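# Shut the microwave door until it latches

## Task

Push the microwave door shut so that its latch catches, and finish with no part of either robot, including a camera cable, in contact with the door.

## Robot and tools

Robot: two arms, left_arm and right_arm, each with a two-finger gripper and a wrist camera. Seen from the robot, left_arm sits on the +y side. Calibrated base positions in the scene frame: left_arm (-0.023, +0.320, +0.034) m with quat_wxyz (+1.000, 0, 0, -0.001); right_arm (-0.030, -0.348, +0.015) m with quat_wxyz (+1.000, 0, 0, -0.013). A two-camera stand is fixed to the floor behind the arms.

Frames: the scene frame has its origin at table-top height, halfway between the nominal bases, with +x pointing out over the table, +z up and +y toward left_arm. Image left and right do not match arm names. Every hand pose, velocity, Hand target and wrist-camera pose for an arm is expressed in that arm's own base frame. The table and fixed cameras use the scene frame. On the gripper, the fingers extend along its +z axis and separate along its y axis. end_effector_position is the point between the finger pads, just under 1 cm behind the tips. Reported poses may be off by a few centimetres, more when the arm is stretched.

Row layout, shared by execute_actions and move: 16 plain numbers. Eight for left_arm come first: x, y, z in metres, then qw, qx, qy, qz (w first), then opening. The same eight for right_arm follow. Always send all 16, even if only one arm should move. Position and quaternion are absolute targets for the gripper in that arm's base frame, not offsets. Opening runs from -1 (closed, 0 mm gap) to +1 (open, about 87 mm). Intermediate values: +0.5 gives about 69 mm, 0 about 43 mm and -0.5 about 18 mm. Opening is a command, so 0 means half-closed, not 'unchanged'. To keep an arm still, resend the exact pose it reported just before it stopped, with its current opening. Resend the same quaternion to hold orientation rather than copying a drifted reading.

execute_actions(actions, cameras): actions is a list of actions. Each action is a list of up to 15 rows, one row per 1/30 s step. A short list holds its final row until 15 steps are done. An action is rejected for both arms if any target is more than 0.6 m from that gripper's current position along any of the gripper's own axes. The whole call is rejected if the first action fails this check or any action is malformed. An empty list only reports state. cameras picks which images come back: omitted, null or ["all"] gives all, [] gives none, and an unknown name voids the call.

move(target, speed, blend, opening_speed, blocking, cameras): drives each gripper in a straight line from its Hand target to the pose in target. target is one 16-number row or a list of up to 15 such rows, all sharing a 10 s cap, with no 0.6 m rule. speed is in m/s, from 0.002 to 2.9, default 0.25. Rotation is capped at twice that number in rad/s. speed can be one value or one per target. blend, in metres, rounds the corners of intermediate targets. opening_speed is the rate of change on the -1..1 scale per second, minimum 0.2. With blocking=false the call returns after about 0.5 s while motion continues; a new move takes over from the running one. Paths ignore obstacles and the other arm, and grippers lag and may overshoot at speed. A faster approach, or a target set further beyond the contact point, hits or presses harder. Keep paths away from an arm's own base, or its shoulder posture may flip. The result adds a 'move:' line giving the ending: done, off_target, moving, held or fault. Arms not named there are done (within 10 mm and 2 degrees). limits=paced means a commanded pose was clipped; limits=held means steps were withheld. Done does not mean untouched.

wait(seconds): 0 to 10 s. Arms keep their last command, and a running move continues. stop(): brakes the current move, which needs some distance. zoom_image(camera, region): camera is one of cam_head_left, cam_head_right, cam_high, cam_low, cam_left_wrist, cam_right_wrist. region is [x0, y0, x1, y1] in pixels of that camera's newest image (672x504), at most 504 by 504. read_manual(section="licences") only returns licence text. finished_scene(scene) ends the scene irreversibly; scene is the current scene's number.

Result lines: end_effector_position and end_effector_quat_wxyz for each arm; Hand target, where the controller now sends the arm and which may fall short of your command; Tool commands; grip_measured, on the same scale as opening; and Joint positions, whose last number per arm is the grip on a 0 (closed) to 1 (open) scale. Joint velocities reading 'within noise' means the arm is still. Joint torques include gravity. Numbers 1 to 3 wrap at ±28 N m and have offsets, so they are unreliable as contact sensors. Calls that ran actions also list some intermediate positions. A Scene clock line is shown as well. MOTOR HOT appears at 75 °C. OVER-TEMPERATURE FAULT at 90 °C folds that arm away for the rest of the scene, and at 100 °C the arm goes limp. Holding stretched poses or pushing against something unreachable heats the motors.

Controller behaviour: each step, the commanded orientation is clipped to within 40 degrees of the measured one, and position takes priority. Friction and gravity can leave the gripper low, short or tilted. Small moves may not happen, or may go sideways. After each move, check the pose and correct any tilt.

Avoid: slamming the door or hitting fixed or heavy objects hard, strong pushes, knocking anything out of the work area, letting parts fall, any contact or pressure between the two arms or their cameras, and loading a camera cable (a cable touching the door counts as touching it). Loose objects may get brief outside nudges. Close the door gently until it latches, then back the gripper away so nothing touches the door before finishing.

Each tool is called after "Emit:" as name(argument=value, ...) on one line, values as JSON.

## Session

Emit:
execute_actions(actions=[])

Scene clock: 0.00 s.
left_arm: end_effector_position=(+0.3752, -0.1097, +0.2328) grip_measured=+1.000 end_effector_quat_wxyz=(+0.508, -0.078, +0.849, -0.122) | right_arm: end_effector_position=(+0.3506, +0.0858, +0.3046) grip_measured=+0.981 end_effector_quat_wxyz=(+0.559, -0.163, +0.813, +0.017)
Joint positions: left_arm=[-0.309 1.242 1.074 -0.309 -0.147 -0.403 1] | right_arm=[0.28 1.131 1.23 -0.484 0.047 -0.148 0.991]
Joint velocities: within noise
Joint torques (N m): no reading
Motor temperatures (°C): left_arm=[23 25 30 28 23 23 23] | right_arm=[27 28 27 26 23 22 23]
Heat: left arm: 30 °C; right arm: 28 °C.
Hand target: left_arm +0.3755, -0.1097, +0.2377; +0.512, -0.078, +0.846, -0.124 | right_arm +0.3515, +0.0861, +0.3146; +0.571, -0.161, +0.805, +0.019
Tool commands: left_gripper/opening=+1.0 right_gripper/opening=+1.0

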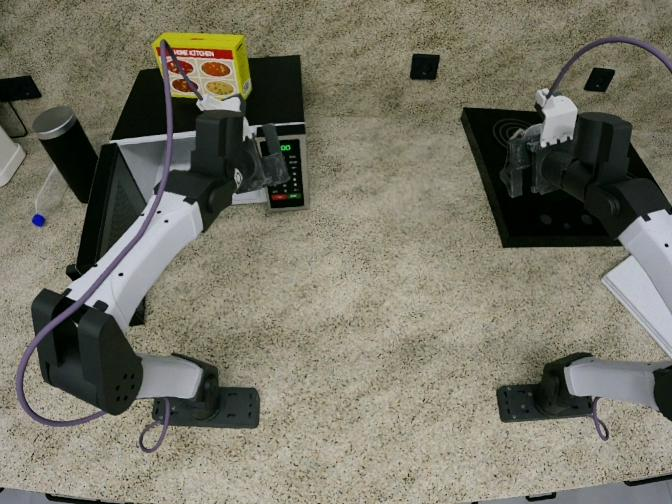

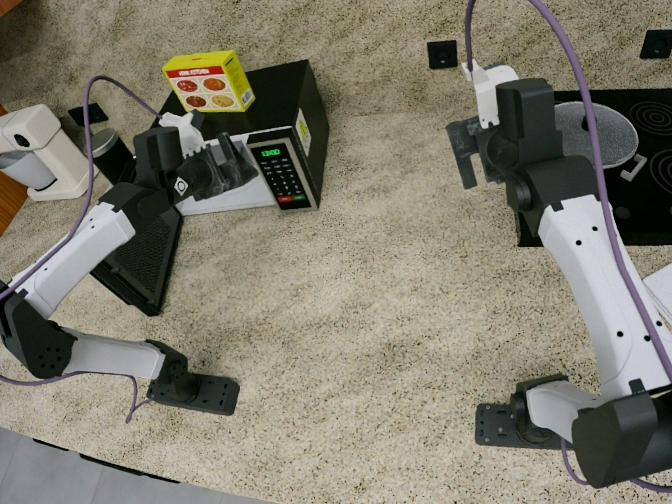

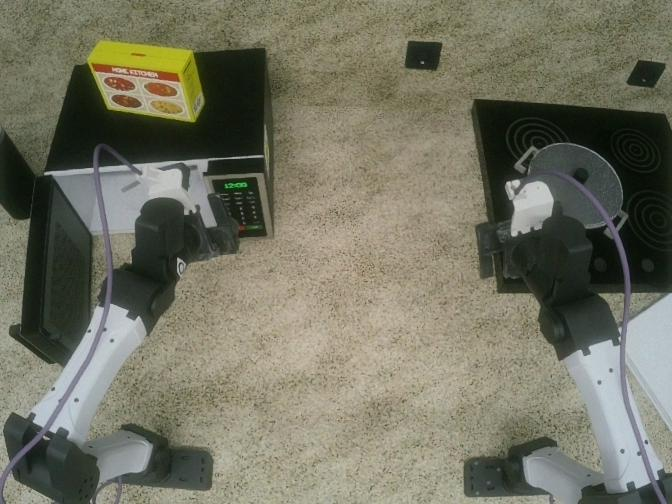

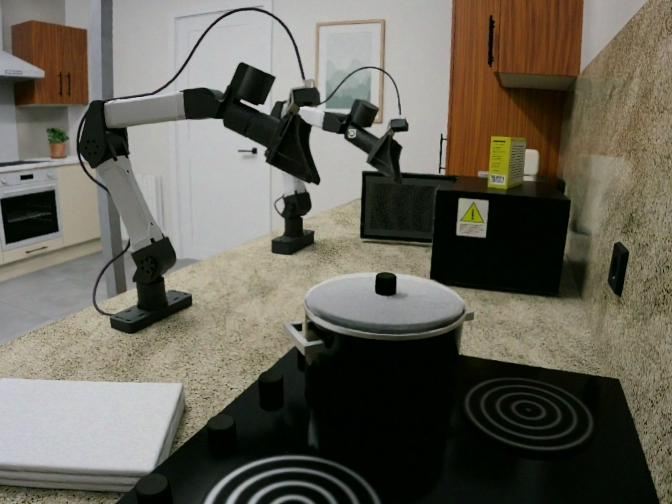

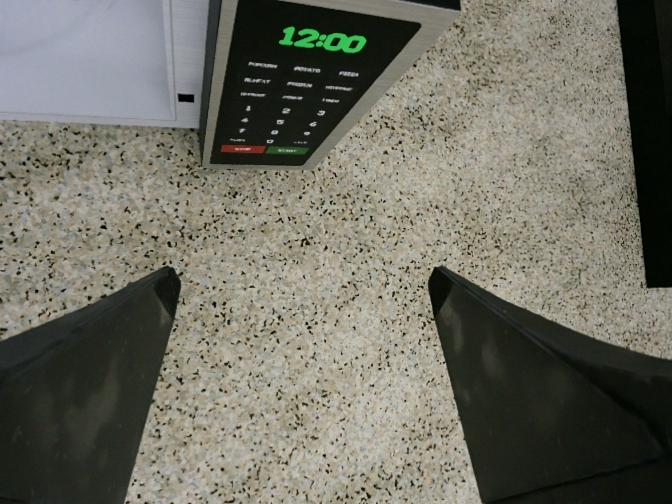

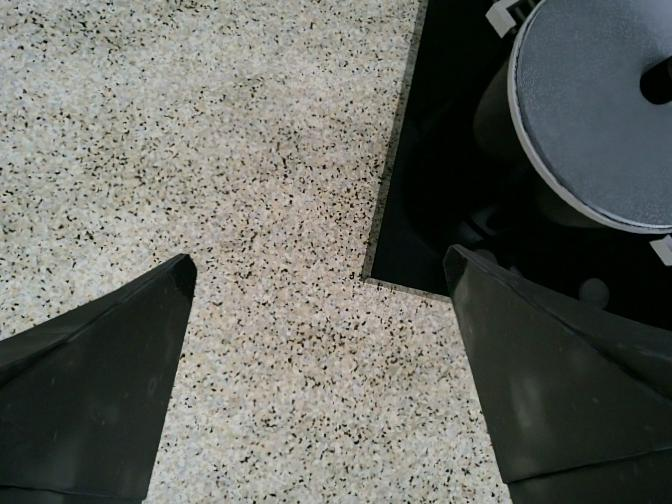

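Emit:
move(target=[[0.33,-0.06,0.43,0.508,-0.078,0.849,-0.122,-1,0.3515,0.0861,0.3146,0.571,-0.161,0.805,0.019,1],[0.25,0.17,0.43,0.25,-0.3,0.92,0,-1,0.3515,0.0861,0.3146,0.571,-0.161,0.805,0.019,1],[0.2,0.26,0.42,0,-0.5,0.866,0,-1,0.3515,0.0861,0.3146,0.571,-0.161,0.805,0.019,1]], speed=0.2, blend=0.03)

Scene clock: 46.67 s.
left_arm: end_effector_position=(+0.1993, +0.2615, +0.4181) grip_measured=-0.990 end_effector_quat_wxyz=(+0.408, -0.456, +0.775, +0.156) | right_arm: end_effector_position=(+0.3506, +0.0858, +0.3046) grip_measured=+0.981 end_effector_quat_wxyz=(+0.559, -0.163, +0.813, +0.017)
Joint positions: left_arm=[0.963 1.697 2.597 -1.567 0.052 -0.125 0.005] | right_arm=[0.28 1.131 1.23 -0.484 0.047 -0.148 0.991]
Joint velocities: within noise
Joint torques (N m): left_arm=[-0.4 -4.83 6.37 1.71 -0.06 0.04] | right_arm=[0.05 -3.73 7.54 2.13 -0.02 -0.08]
Motor temperatures (°C): left_arm=[23 26 34 32 23 22 23] | right_arm=[27 29 31 34 23 22 23]
Heat: left arm: 34 °C; right arm: 34 °C.
Hand target: left_arm +0.2000, +0.2599, +0.4192; +0.408, -0.457, +0.775, +0.157 | right_arm +0.3513, +0.0861, +0.3146; +0.571, -0.161, +0.805, +0.019
Off the commanded pose: left_arm 0.003 m, 52 deg; orientation clipped | right_arm 0.010 m, 2 deg.
joint sent to its limit (left arm) — joint 4 (wrist pitch), lower limit. The joint targets are off in orientation, not in position.
move: off_target (left_arm); limits=paced

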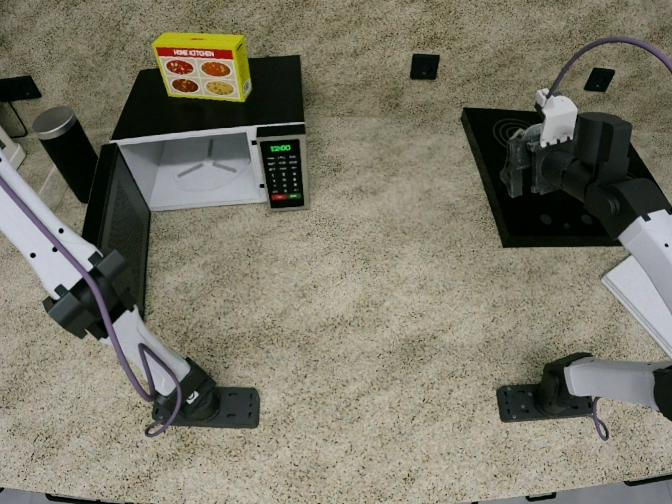

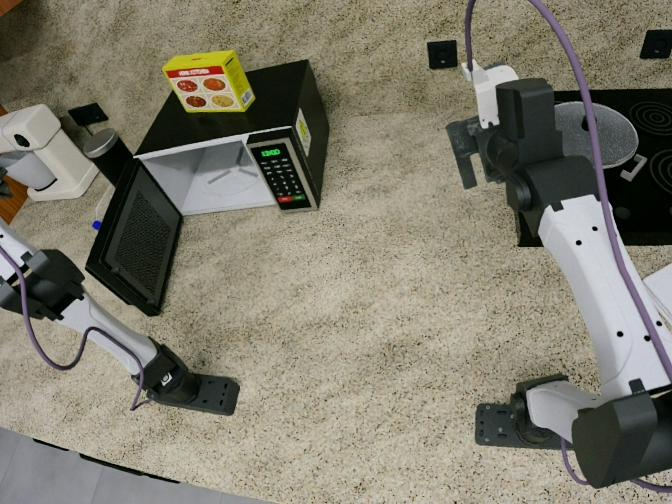

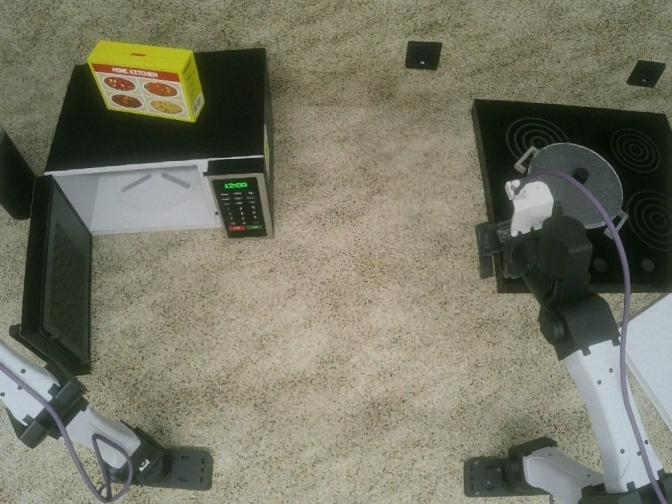

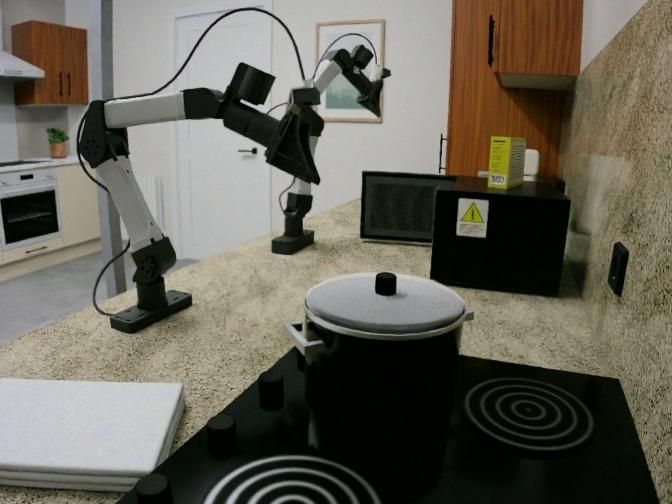

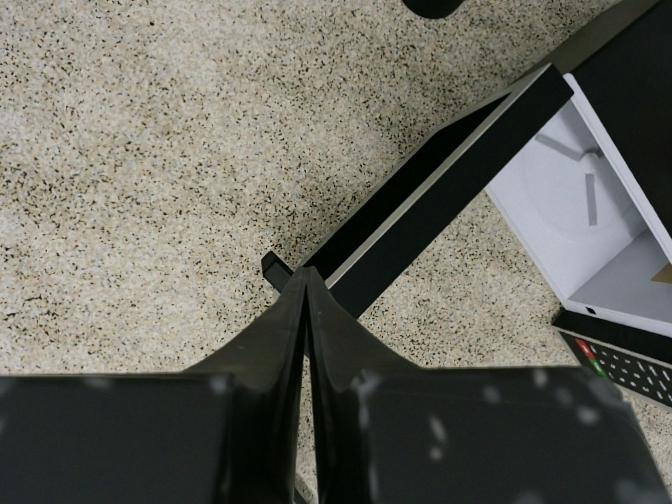

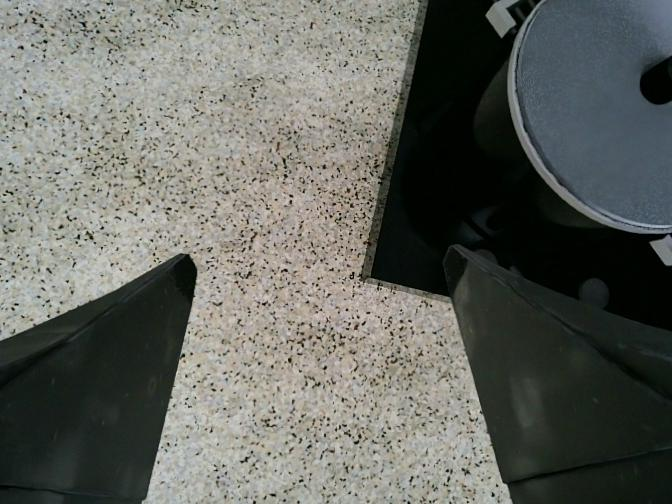

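Emit:
move(target=[[0.22,0.26,0.32,0.2,-0.5,0.83,0.08,-1,0.3515,0.0861,0.3146,0.571,-0.161,0.805,0.019,1],[0.22,0.26,0.22,0,-0.5,0.866,0,-1,0.3515,0.0861,0.3146,0.571,-0.161,0.805,0.019,1]], speed=0.15)

Scene clock: 55.37 s.
left_arm: end_effector_position=(+0.2204, +0.2639, +0.2247) grip_measured=-0.990 end_effector_quat_wxyz=(+0.104, -0.504, +0.856, +0.041) | right_arm: end_effector_position=(+0.3506, +0.0858, +0.3046) grip_measured=+0.981 end_effector_quat_wxyz=(+0.559, -0.163, +0.813, +0.017)
Joint positions: left_arm=[0.894 1.889 2.112 -1.57 -0.003 -0.171 0.005] | right_arm=[0.28 1.131 1.23 -0.484 0.047 -0.148 0.991]
Joint velocities: within noise
Joint torques (N m): left_arm=[0.06 -8.46 5.61 0.78 0.1 0.25] | right_arm=[-0.14 -3.55 7.31 2.11 -0.08 -0.04]
Motor temperatures (°C): left_arm=[23 26 34 32 23 22 23] | right_arm=[27 29 32 35 23 21 23]
Heat: left arm: 34 °C; right arm: 35 °C.
Hand target: left_arm +0.2199, +0.2599, +0.2194; +0.092, -0.499, +0.861, +0.033 | right_arm +0.3513, +0.0861, +0.3146; +0.571, -0.161, +0.805, +0.019
Off the commanded pose: left_arm 0.006 m, 13 deg | right_arm 0.010 m, 2 deg.
joint sent to its limit (left arm) — joint 4 (wrist pitch), lower limit. The joint targets are off in orientation, not in position.
move: off_target (left_arm)

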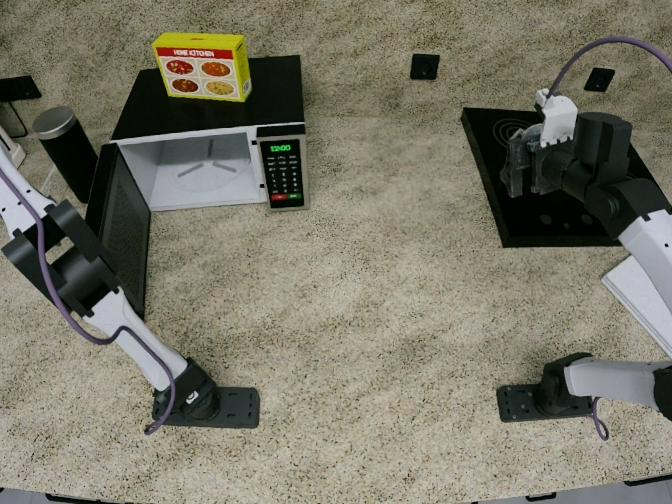

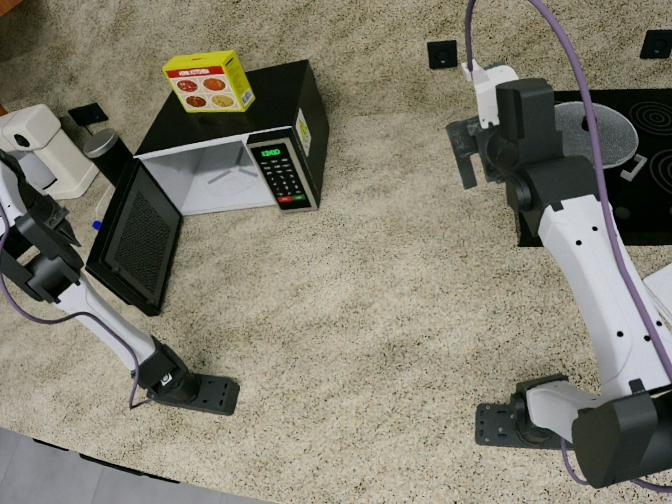

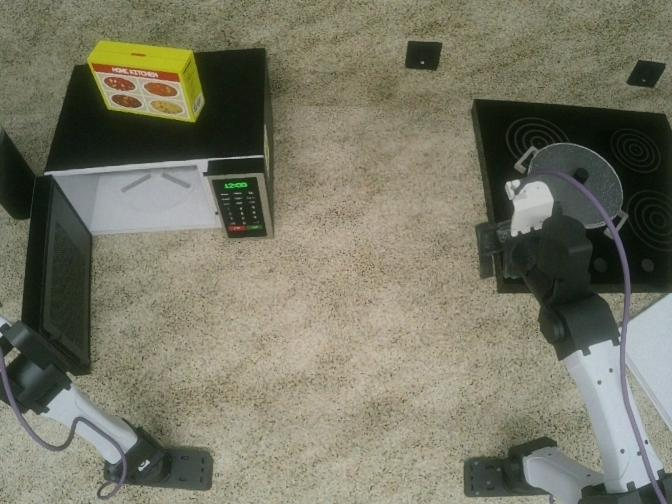

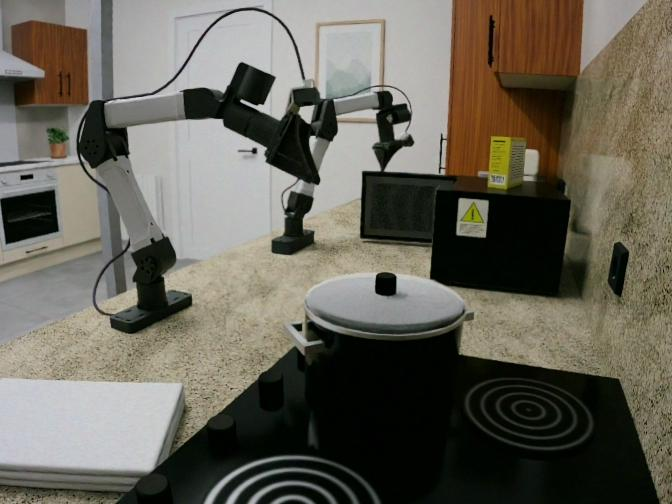

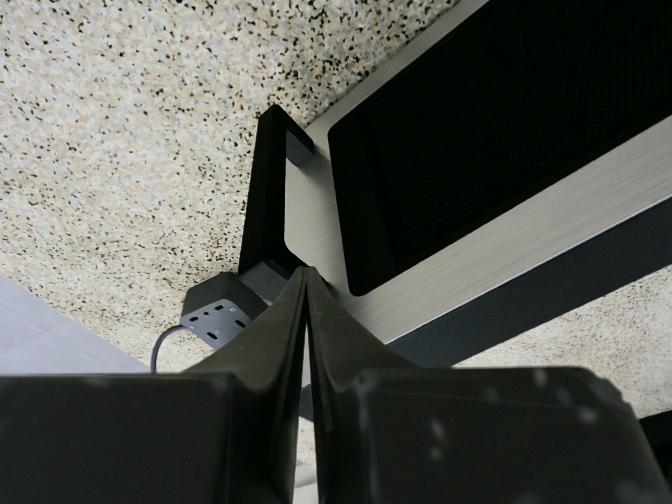

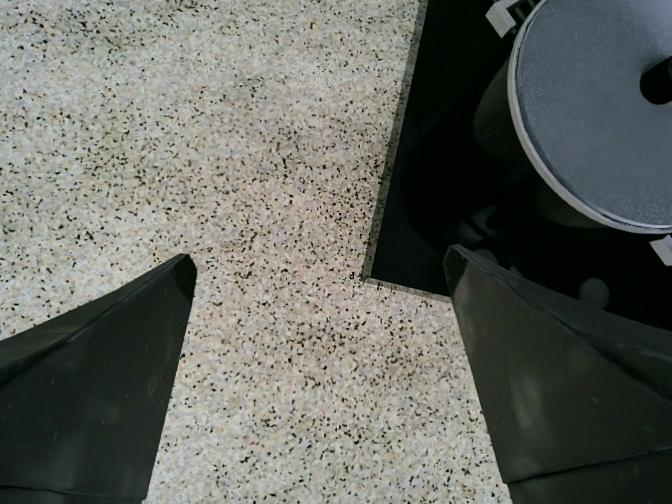

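Emit:
move(target=[[0.22,0.24,0.15,0,-0.574,0.819,0,-1,0.3515,0.0861,0.3146,0.571,-0.161,0.805,0.019,1],[0.21,0.18,0.15,0,-0.574,0.819,0,-1,0.3515,0.0861,0.3146,0.571,-0.161,0.805,0.019,1]], speed=0.08)

Emit:
move(target=[0.205,0.12,0.15,0,-0.609,0.793,0,-1,0.3515,0.0861,0.3146,0.571,-0.161,0.805,0.019,1], speed=0.04)

Scene clock: 66.13 s.
left_arm: end_effector_position=(+0.2214, +0.1879, +0.1476) grip_measured=-0.990 end_effector_quat_wxyz=(+0.015, -0.573, +0.819, -0.006) | right_arm: end_effector_position=(+0.3506, +0.0858, +0.3046) grip_measured=+0.981 end_effector_quat_wxyz=(+0.559, -0.163, +0.813, +0.017)
Joint positions: left_arm=[0.775 1.758 1.616 -1.401 0.016 -0.446 0.005] | right_arm=[0.28 1.131 1.23 -0.484 0.047 -0.148 0.991]
Joint velocities: within noise
Joint torques (N m): left_arm=[0.23 -10.24 5.27 0.21 -0.12 0.07] | right_arm=[-0.13 -3.75 7.51 2.14 0 -0.05]
Motor temperatures (°C): left_arm=[23 27 34 30 23 22 23] | right_arm=[27 29 32 36 23 21 23]
Heat: left arm: 34 °C; right arm: 36 °C.
Hand target: left_arm +0.2103, +0.1802, +0.1499; +0.000, -0.574, +0.819, +0.000 | right_arm +0.3513, +0.0861, +0.3146; +0.571, -0.161, +0.805, +0.019
Off the commanded pose: left_arm 0.014 m, 2 deg | right_arm 0.010 m, 2 deg.
move: off_target (left_arm)

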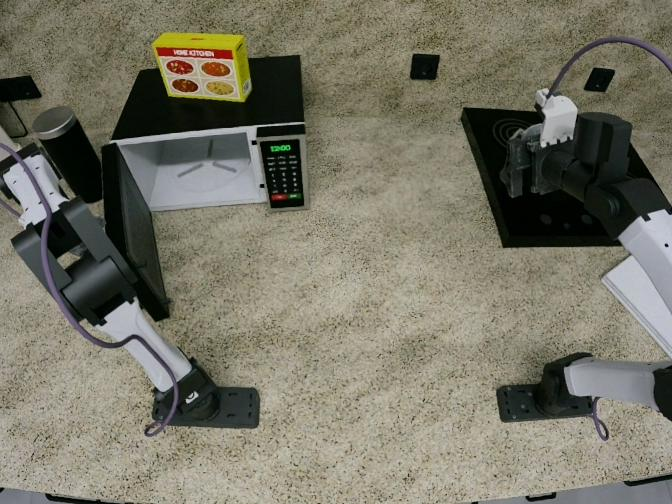

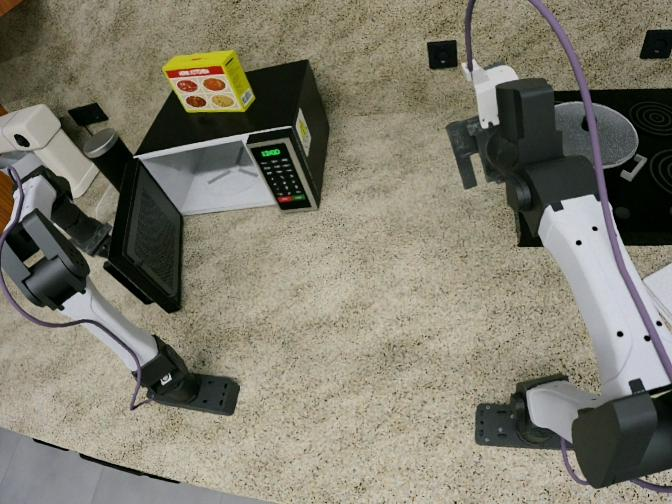

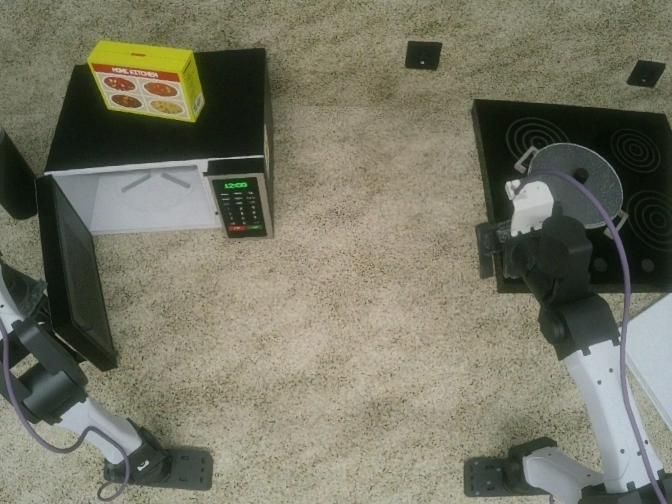

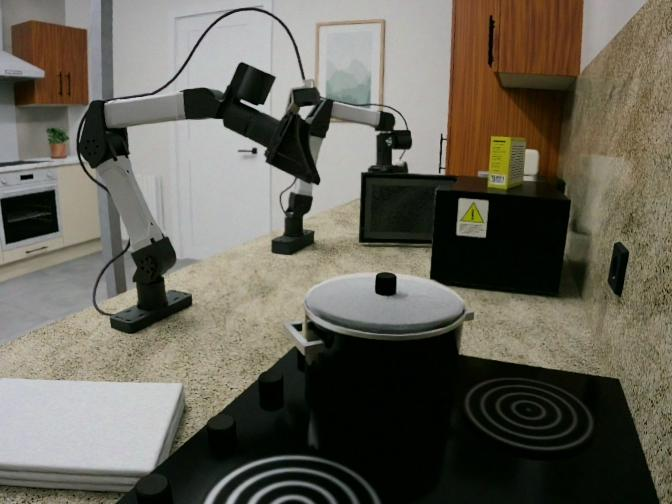

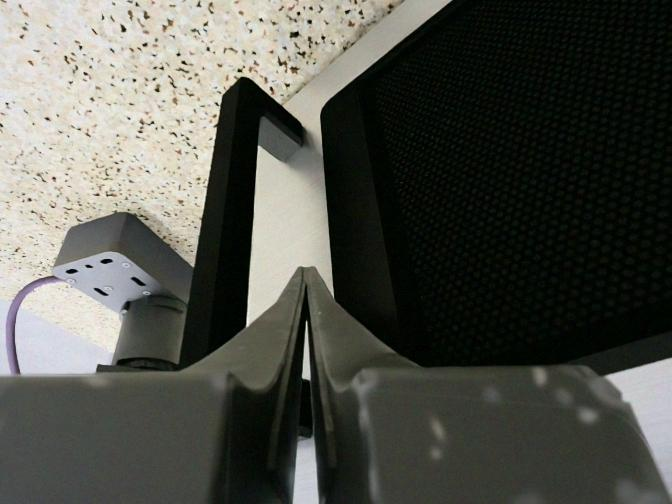

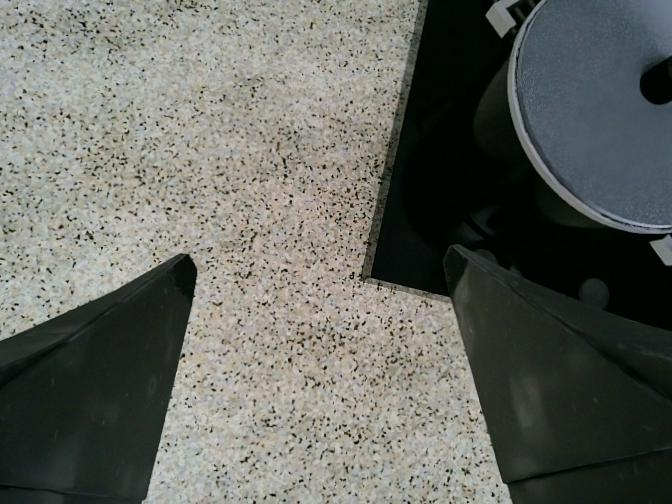

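Scene clock: 68.17 s.
left_arm: end_effector_position=(+0.2372, +0.1415, +0.1500) grip_measured=-0.990 end_effector_quat_wxyz=(+0.058, -0.612, +0.789, -0.010) | right_arm: end_effector_position=(+0.3506, +0.0858, +0.3046) grip_measured=+0.981 end_effector_quat_wxyz=(+0.559, -0.163, +0.813, +0.017)
Joint positions: left_arm=[0.643 1.596 1.45 -1.308 0.017 -0.677 0.005] | right_arm=[0.28 1.131 1.23 -0.484 0.047 -0.148 0.991]
Joint velocities: within noise
Joint torques (N m): left_arm=[-0.1 -9.01 4.68 -0.42 -0.16 0.18] | right_arm=[0.13 -3.33 7.39 2.13 -0.03 0.01]
Motor temperatures (°C): left_arm=[23 28 33 30 23 22 23] | right_arm=[27 29 32 36 23 21 23]
Heat: left arm: 33 °C; right arm: 36 °C.
Hand target: left_arm +0.2074, +0.1216, +0.1507; +0.001, -0.609, +0.793, +0.000 | right_arm +0.3513, +0.0861, +0.3146; +0.571, -0.161, +0.805, +0.019
Off the commanded pose: left_arm 0.039 m, 7 deg | right_arm 0.010 m, 2 deg.
move: off_target (left_arm)

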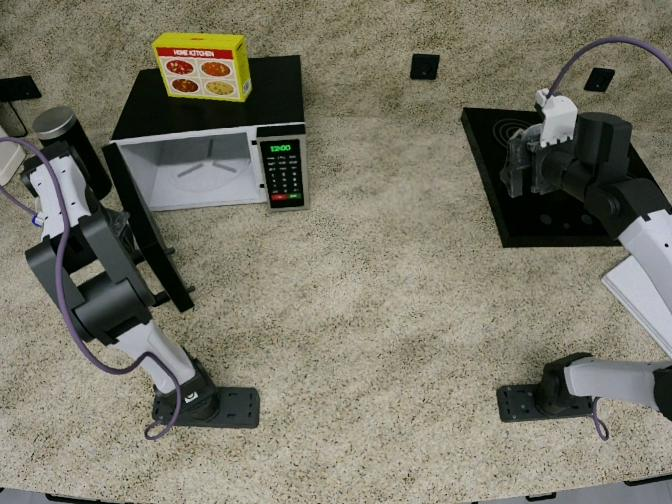

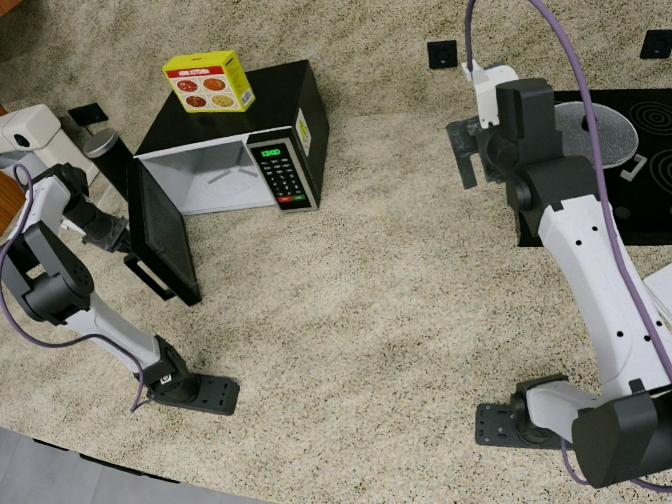

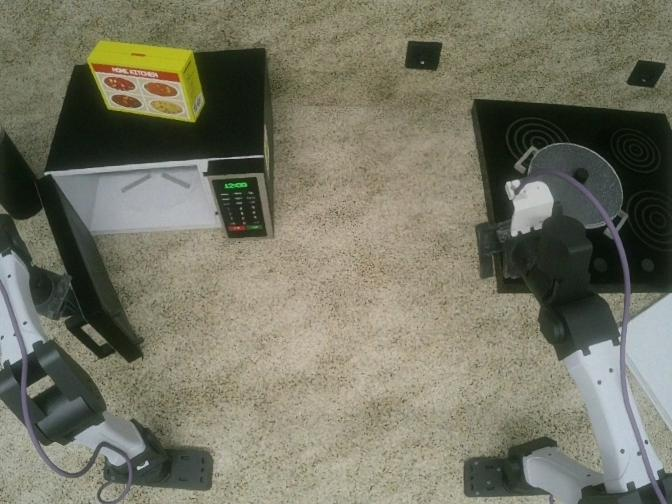

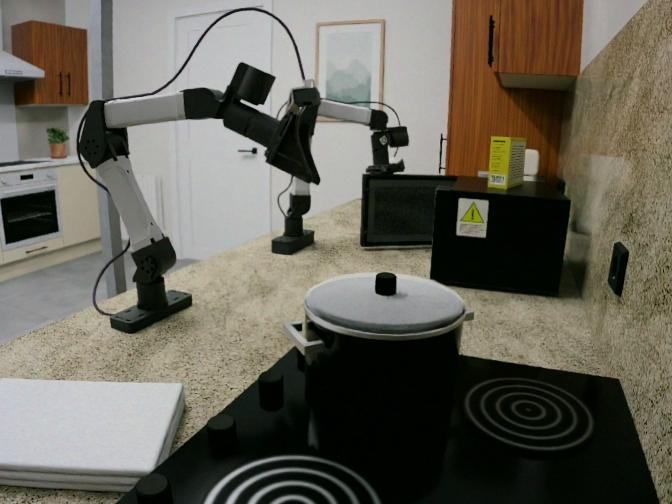

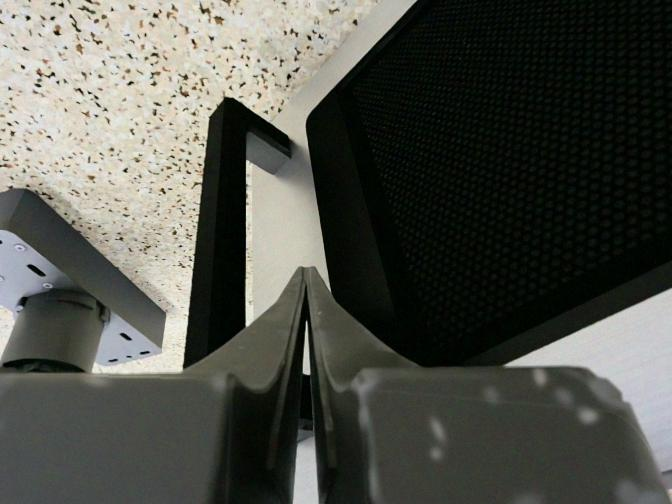

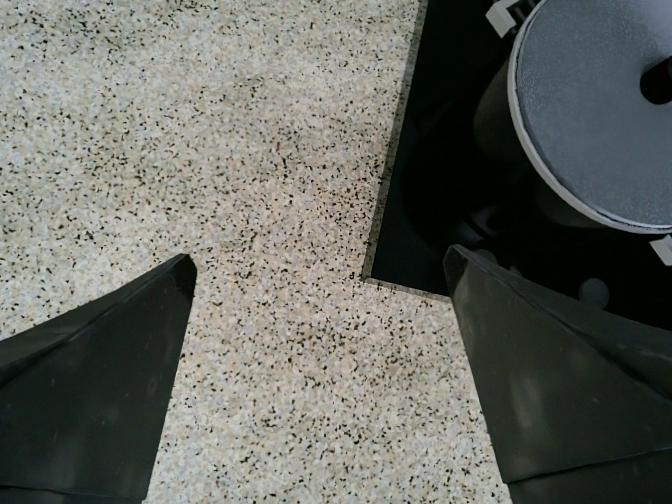

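Emit:
move(target=[0.235,0.08,0.15,0,-0.643,0.766,0,-1,0.3515,0.0861,0.3146,0.571,-0.161,0.805,0.019,1], speed=0.04)

Emit:
move(target=[0.25,0.035,0.15,0,-0.643,0.766,0,-1,0.3515,0.0861,0.3146,0.571,-0.161,0.805,0.019,1], speed=0.04)

Scene clock: 73.13 s.
left_arm: end_effector_position=(+0.2593, +0.0942, +0.1499) grip_measured=-0.990 end_effector_quat_wxyz=(+0.041, -0.645, +0.763, -0.012) | right_arm: end_effector_position=(+0.3506, +0.0858, +0.3046) grip_measured=+0.981 end_effector_quat_wxyz=(+0.559, -0.163, +0.813, +0.017)
Joint positions: left_arm=[0.474 1.595 1.446 -1.337 0.006 -0.93 0.005] | right_arm=[0.28 1.131 1.23 -0.484 0.047 -0.148 0.991]
Joint velocities: within noise
Joint torques (N m): left_arm=[-0.5 -8.59 5.12 -0.19 -0.06 0.11] | right_arm=[-0.05 -3.37 7.54 2.15 -0.03 -0.04]
Motor temperatures (°C): left_arm=[23 28 33 30 23 22 23] | right_arm=[27 29 32 36 23 21 23]
Heat: left arm: 33 °C; right arm: 36 °C.
Hand target: left_arm +0.2363, +0.0809, +0.1502; +0.000, -0.643, +0.766, +0.000 | right_arm +0.3513, +0.0861, +0.3146; +0.571, -0.161, +0.805, +0.019
Off the commanded pose: left_arm 0.028 m, 5 deg | right_arm 0.010 m, 2 deg.
move: off_target (left_arm)

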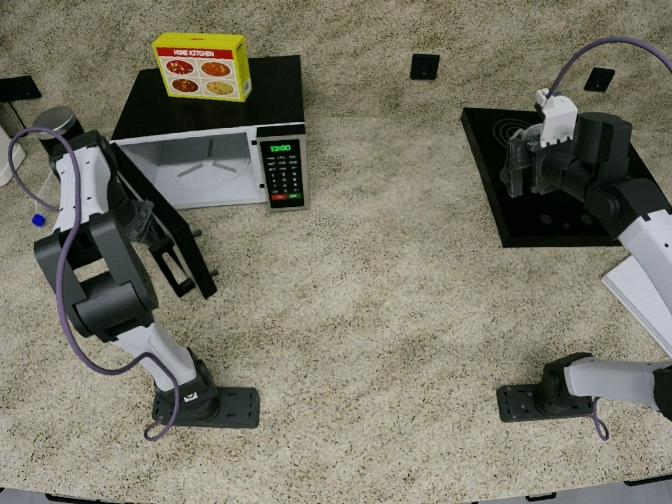

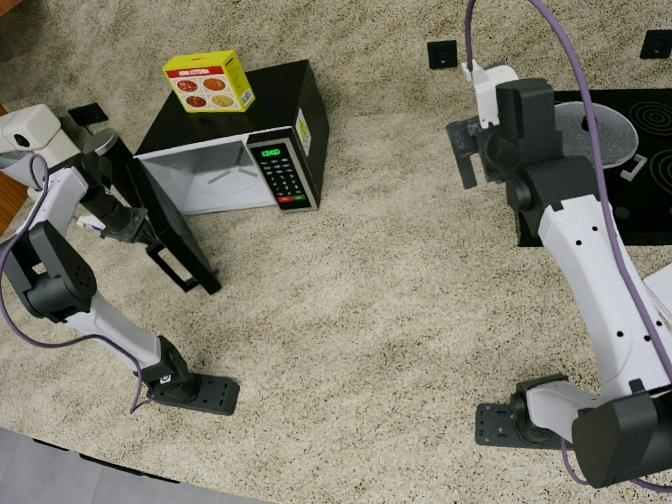

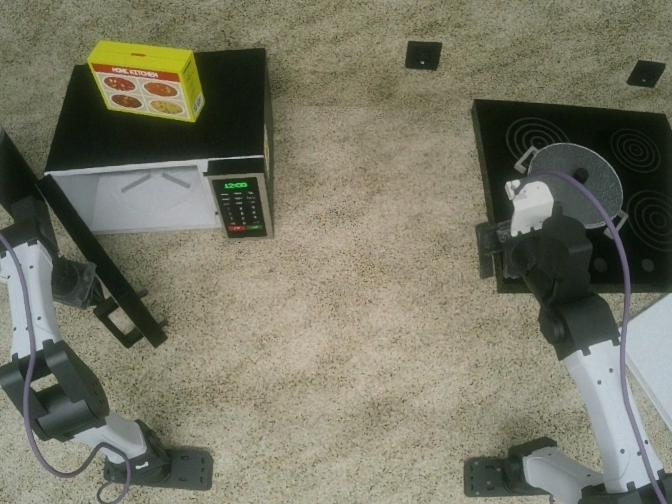

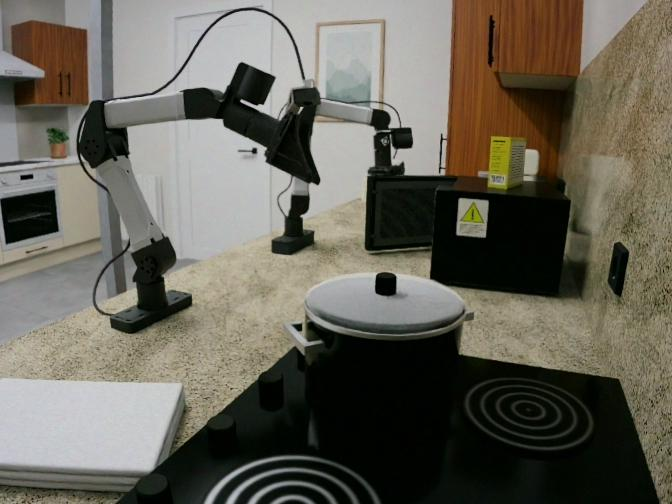

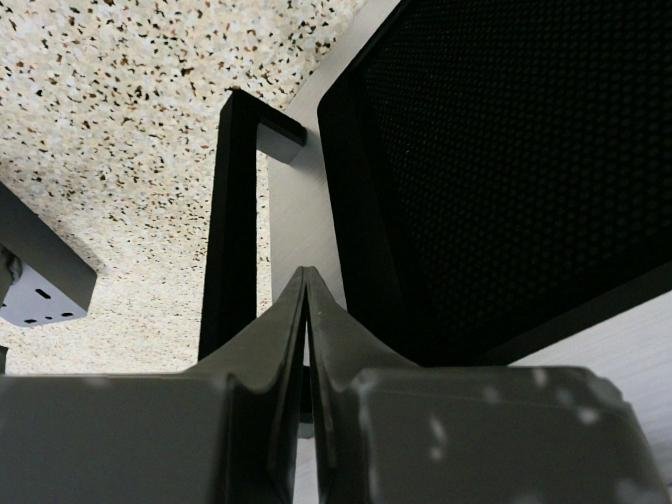

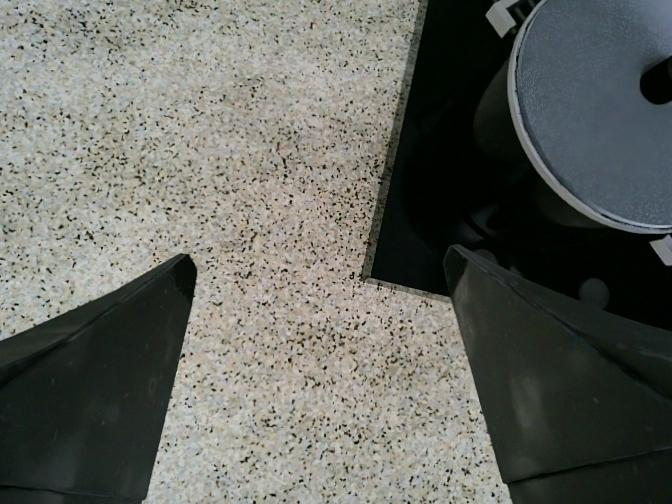

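Scene clock: 74.80 s.
left_arm: end_effector_position=(+0.2872, +0.0579, +0.1507) grip_measured=-0.990 end_effector_quat_wxyz=(+0.065, -0.652, +0.755, -0.016) | right_arm: end_effector_position=(+0.3506, +0.0858, +0.3046) grip_measured=+0.981 end_effector_quat_wxyz=(+0.559, -0.163, +0.813, +0.017)
Joint positions: left_arm=[0.314 1.591 1.446 -1.293 -0.021 -1.11 0.005] | right_arm=[0.28 1.131 1.23 -0.484 0.047 -0.148 0.991]
Joint velocities: within noise
Joint torques (N m): left_arm=[-1.7 -8.64 5.07 -0.55 0.15 0.18] | right_arm=[0.13 -3.51 7.41 2.15 -0.03 -0.07]
Motor temperatures (°C): left_arm=[23 28 33 30 23 22 23] | right_arm=[27 29 32 36 23 21 23]
Heat: left arm: 33 °C; right arm: 36 °C.
Hand target: left_arm +0.2528, +0.0372, +0.1509; +0.001, -0.643, +0.766, +0.000 | right_arm +0.3513, +0.0861, +0.3146; +0.571, -0.161, +0.805, +0.019
Off the commanded pose: left_arm 0.044 m, 8 deg | right_arm 0.010 m, 2 deg.
move: off_target (left_arm)

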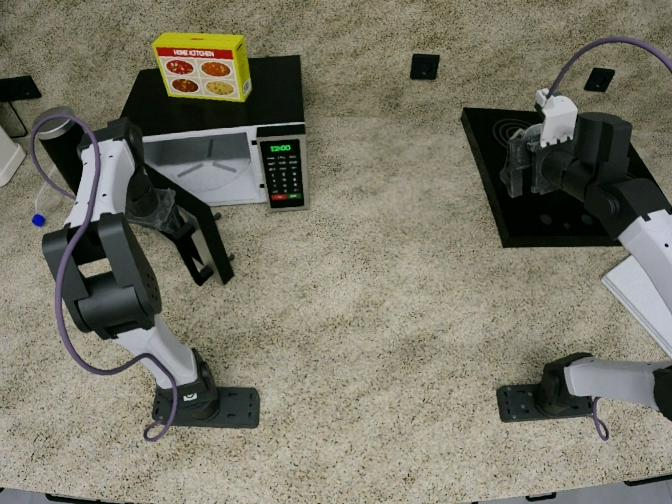

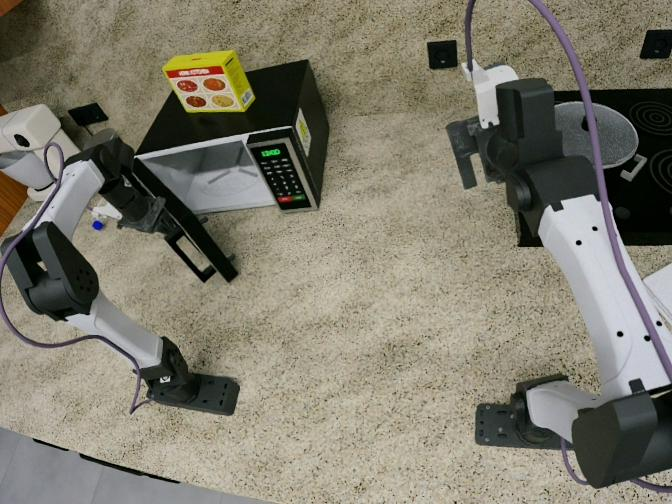

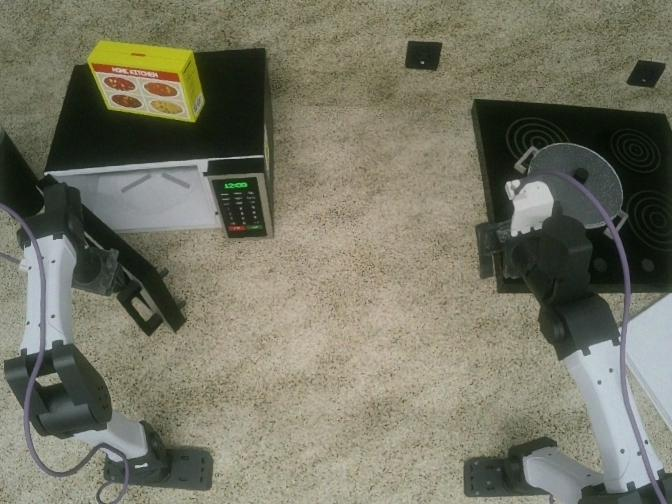

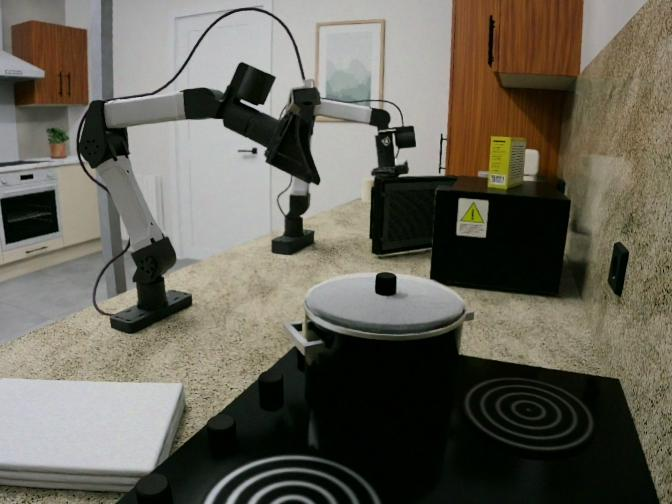

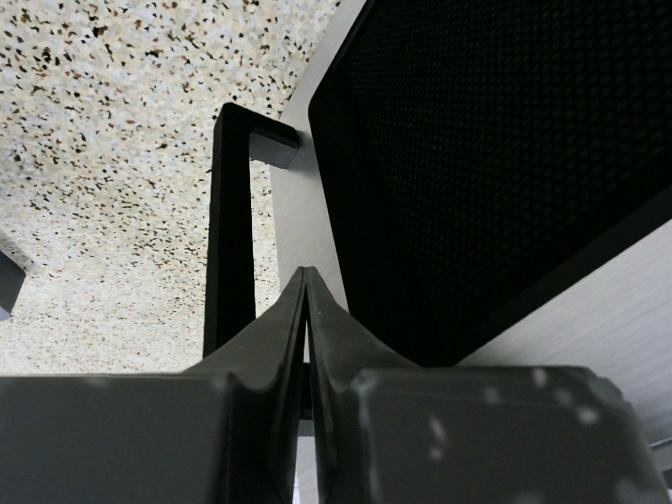

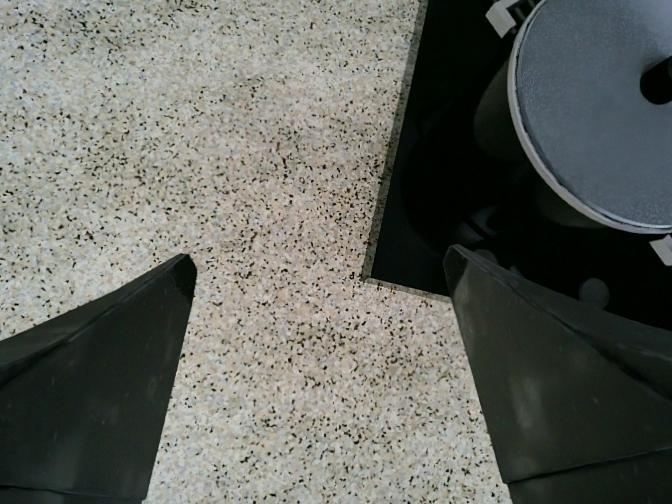

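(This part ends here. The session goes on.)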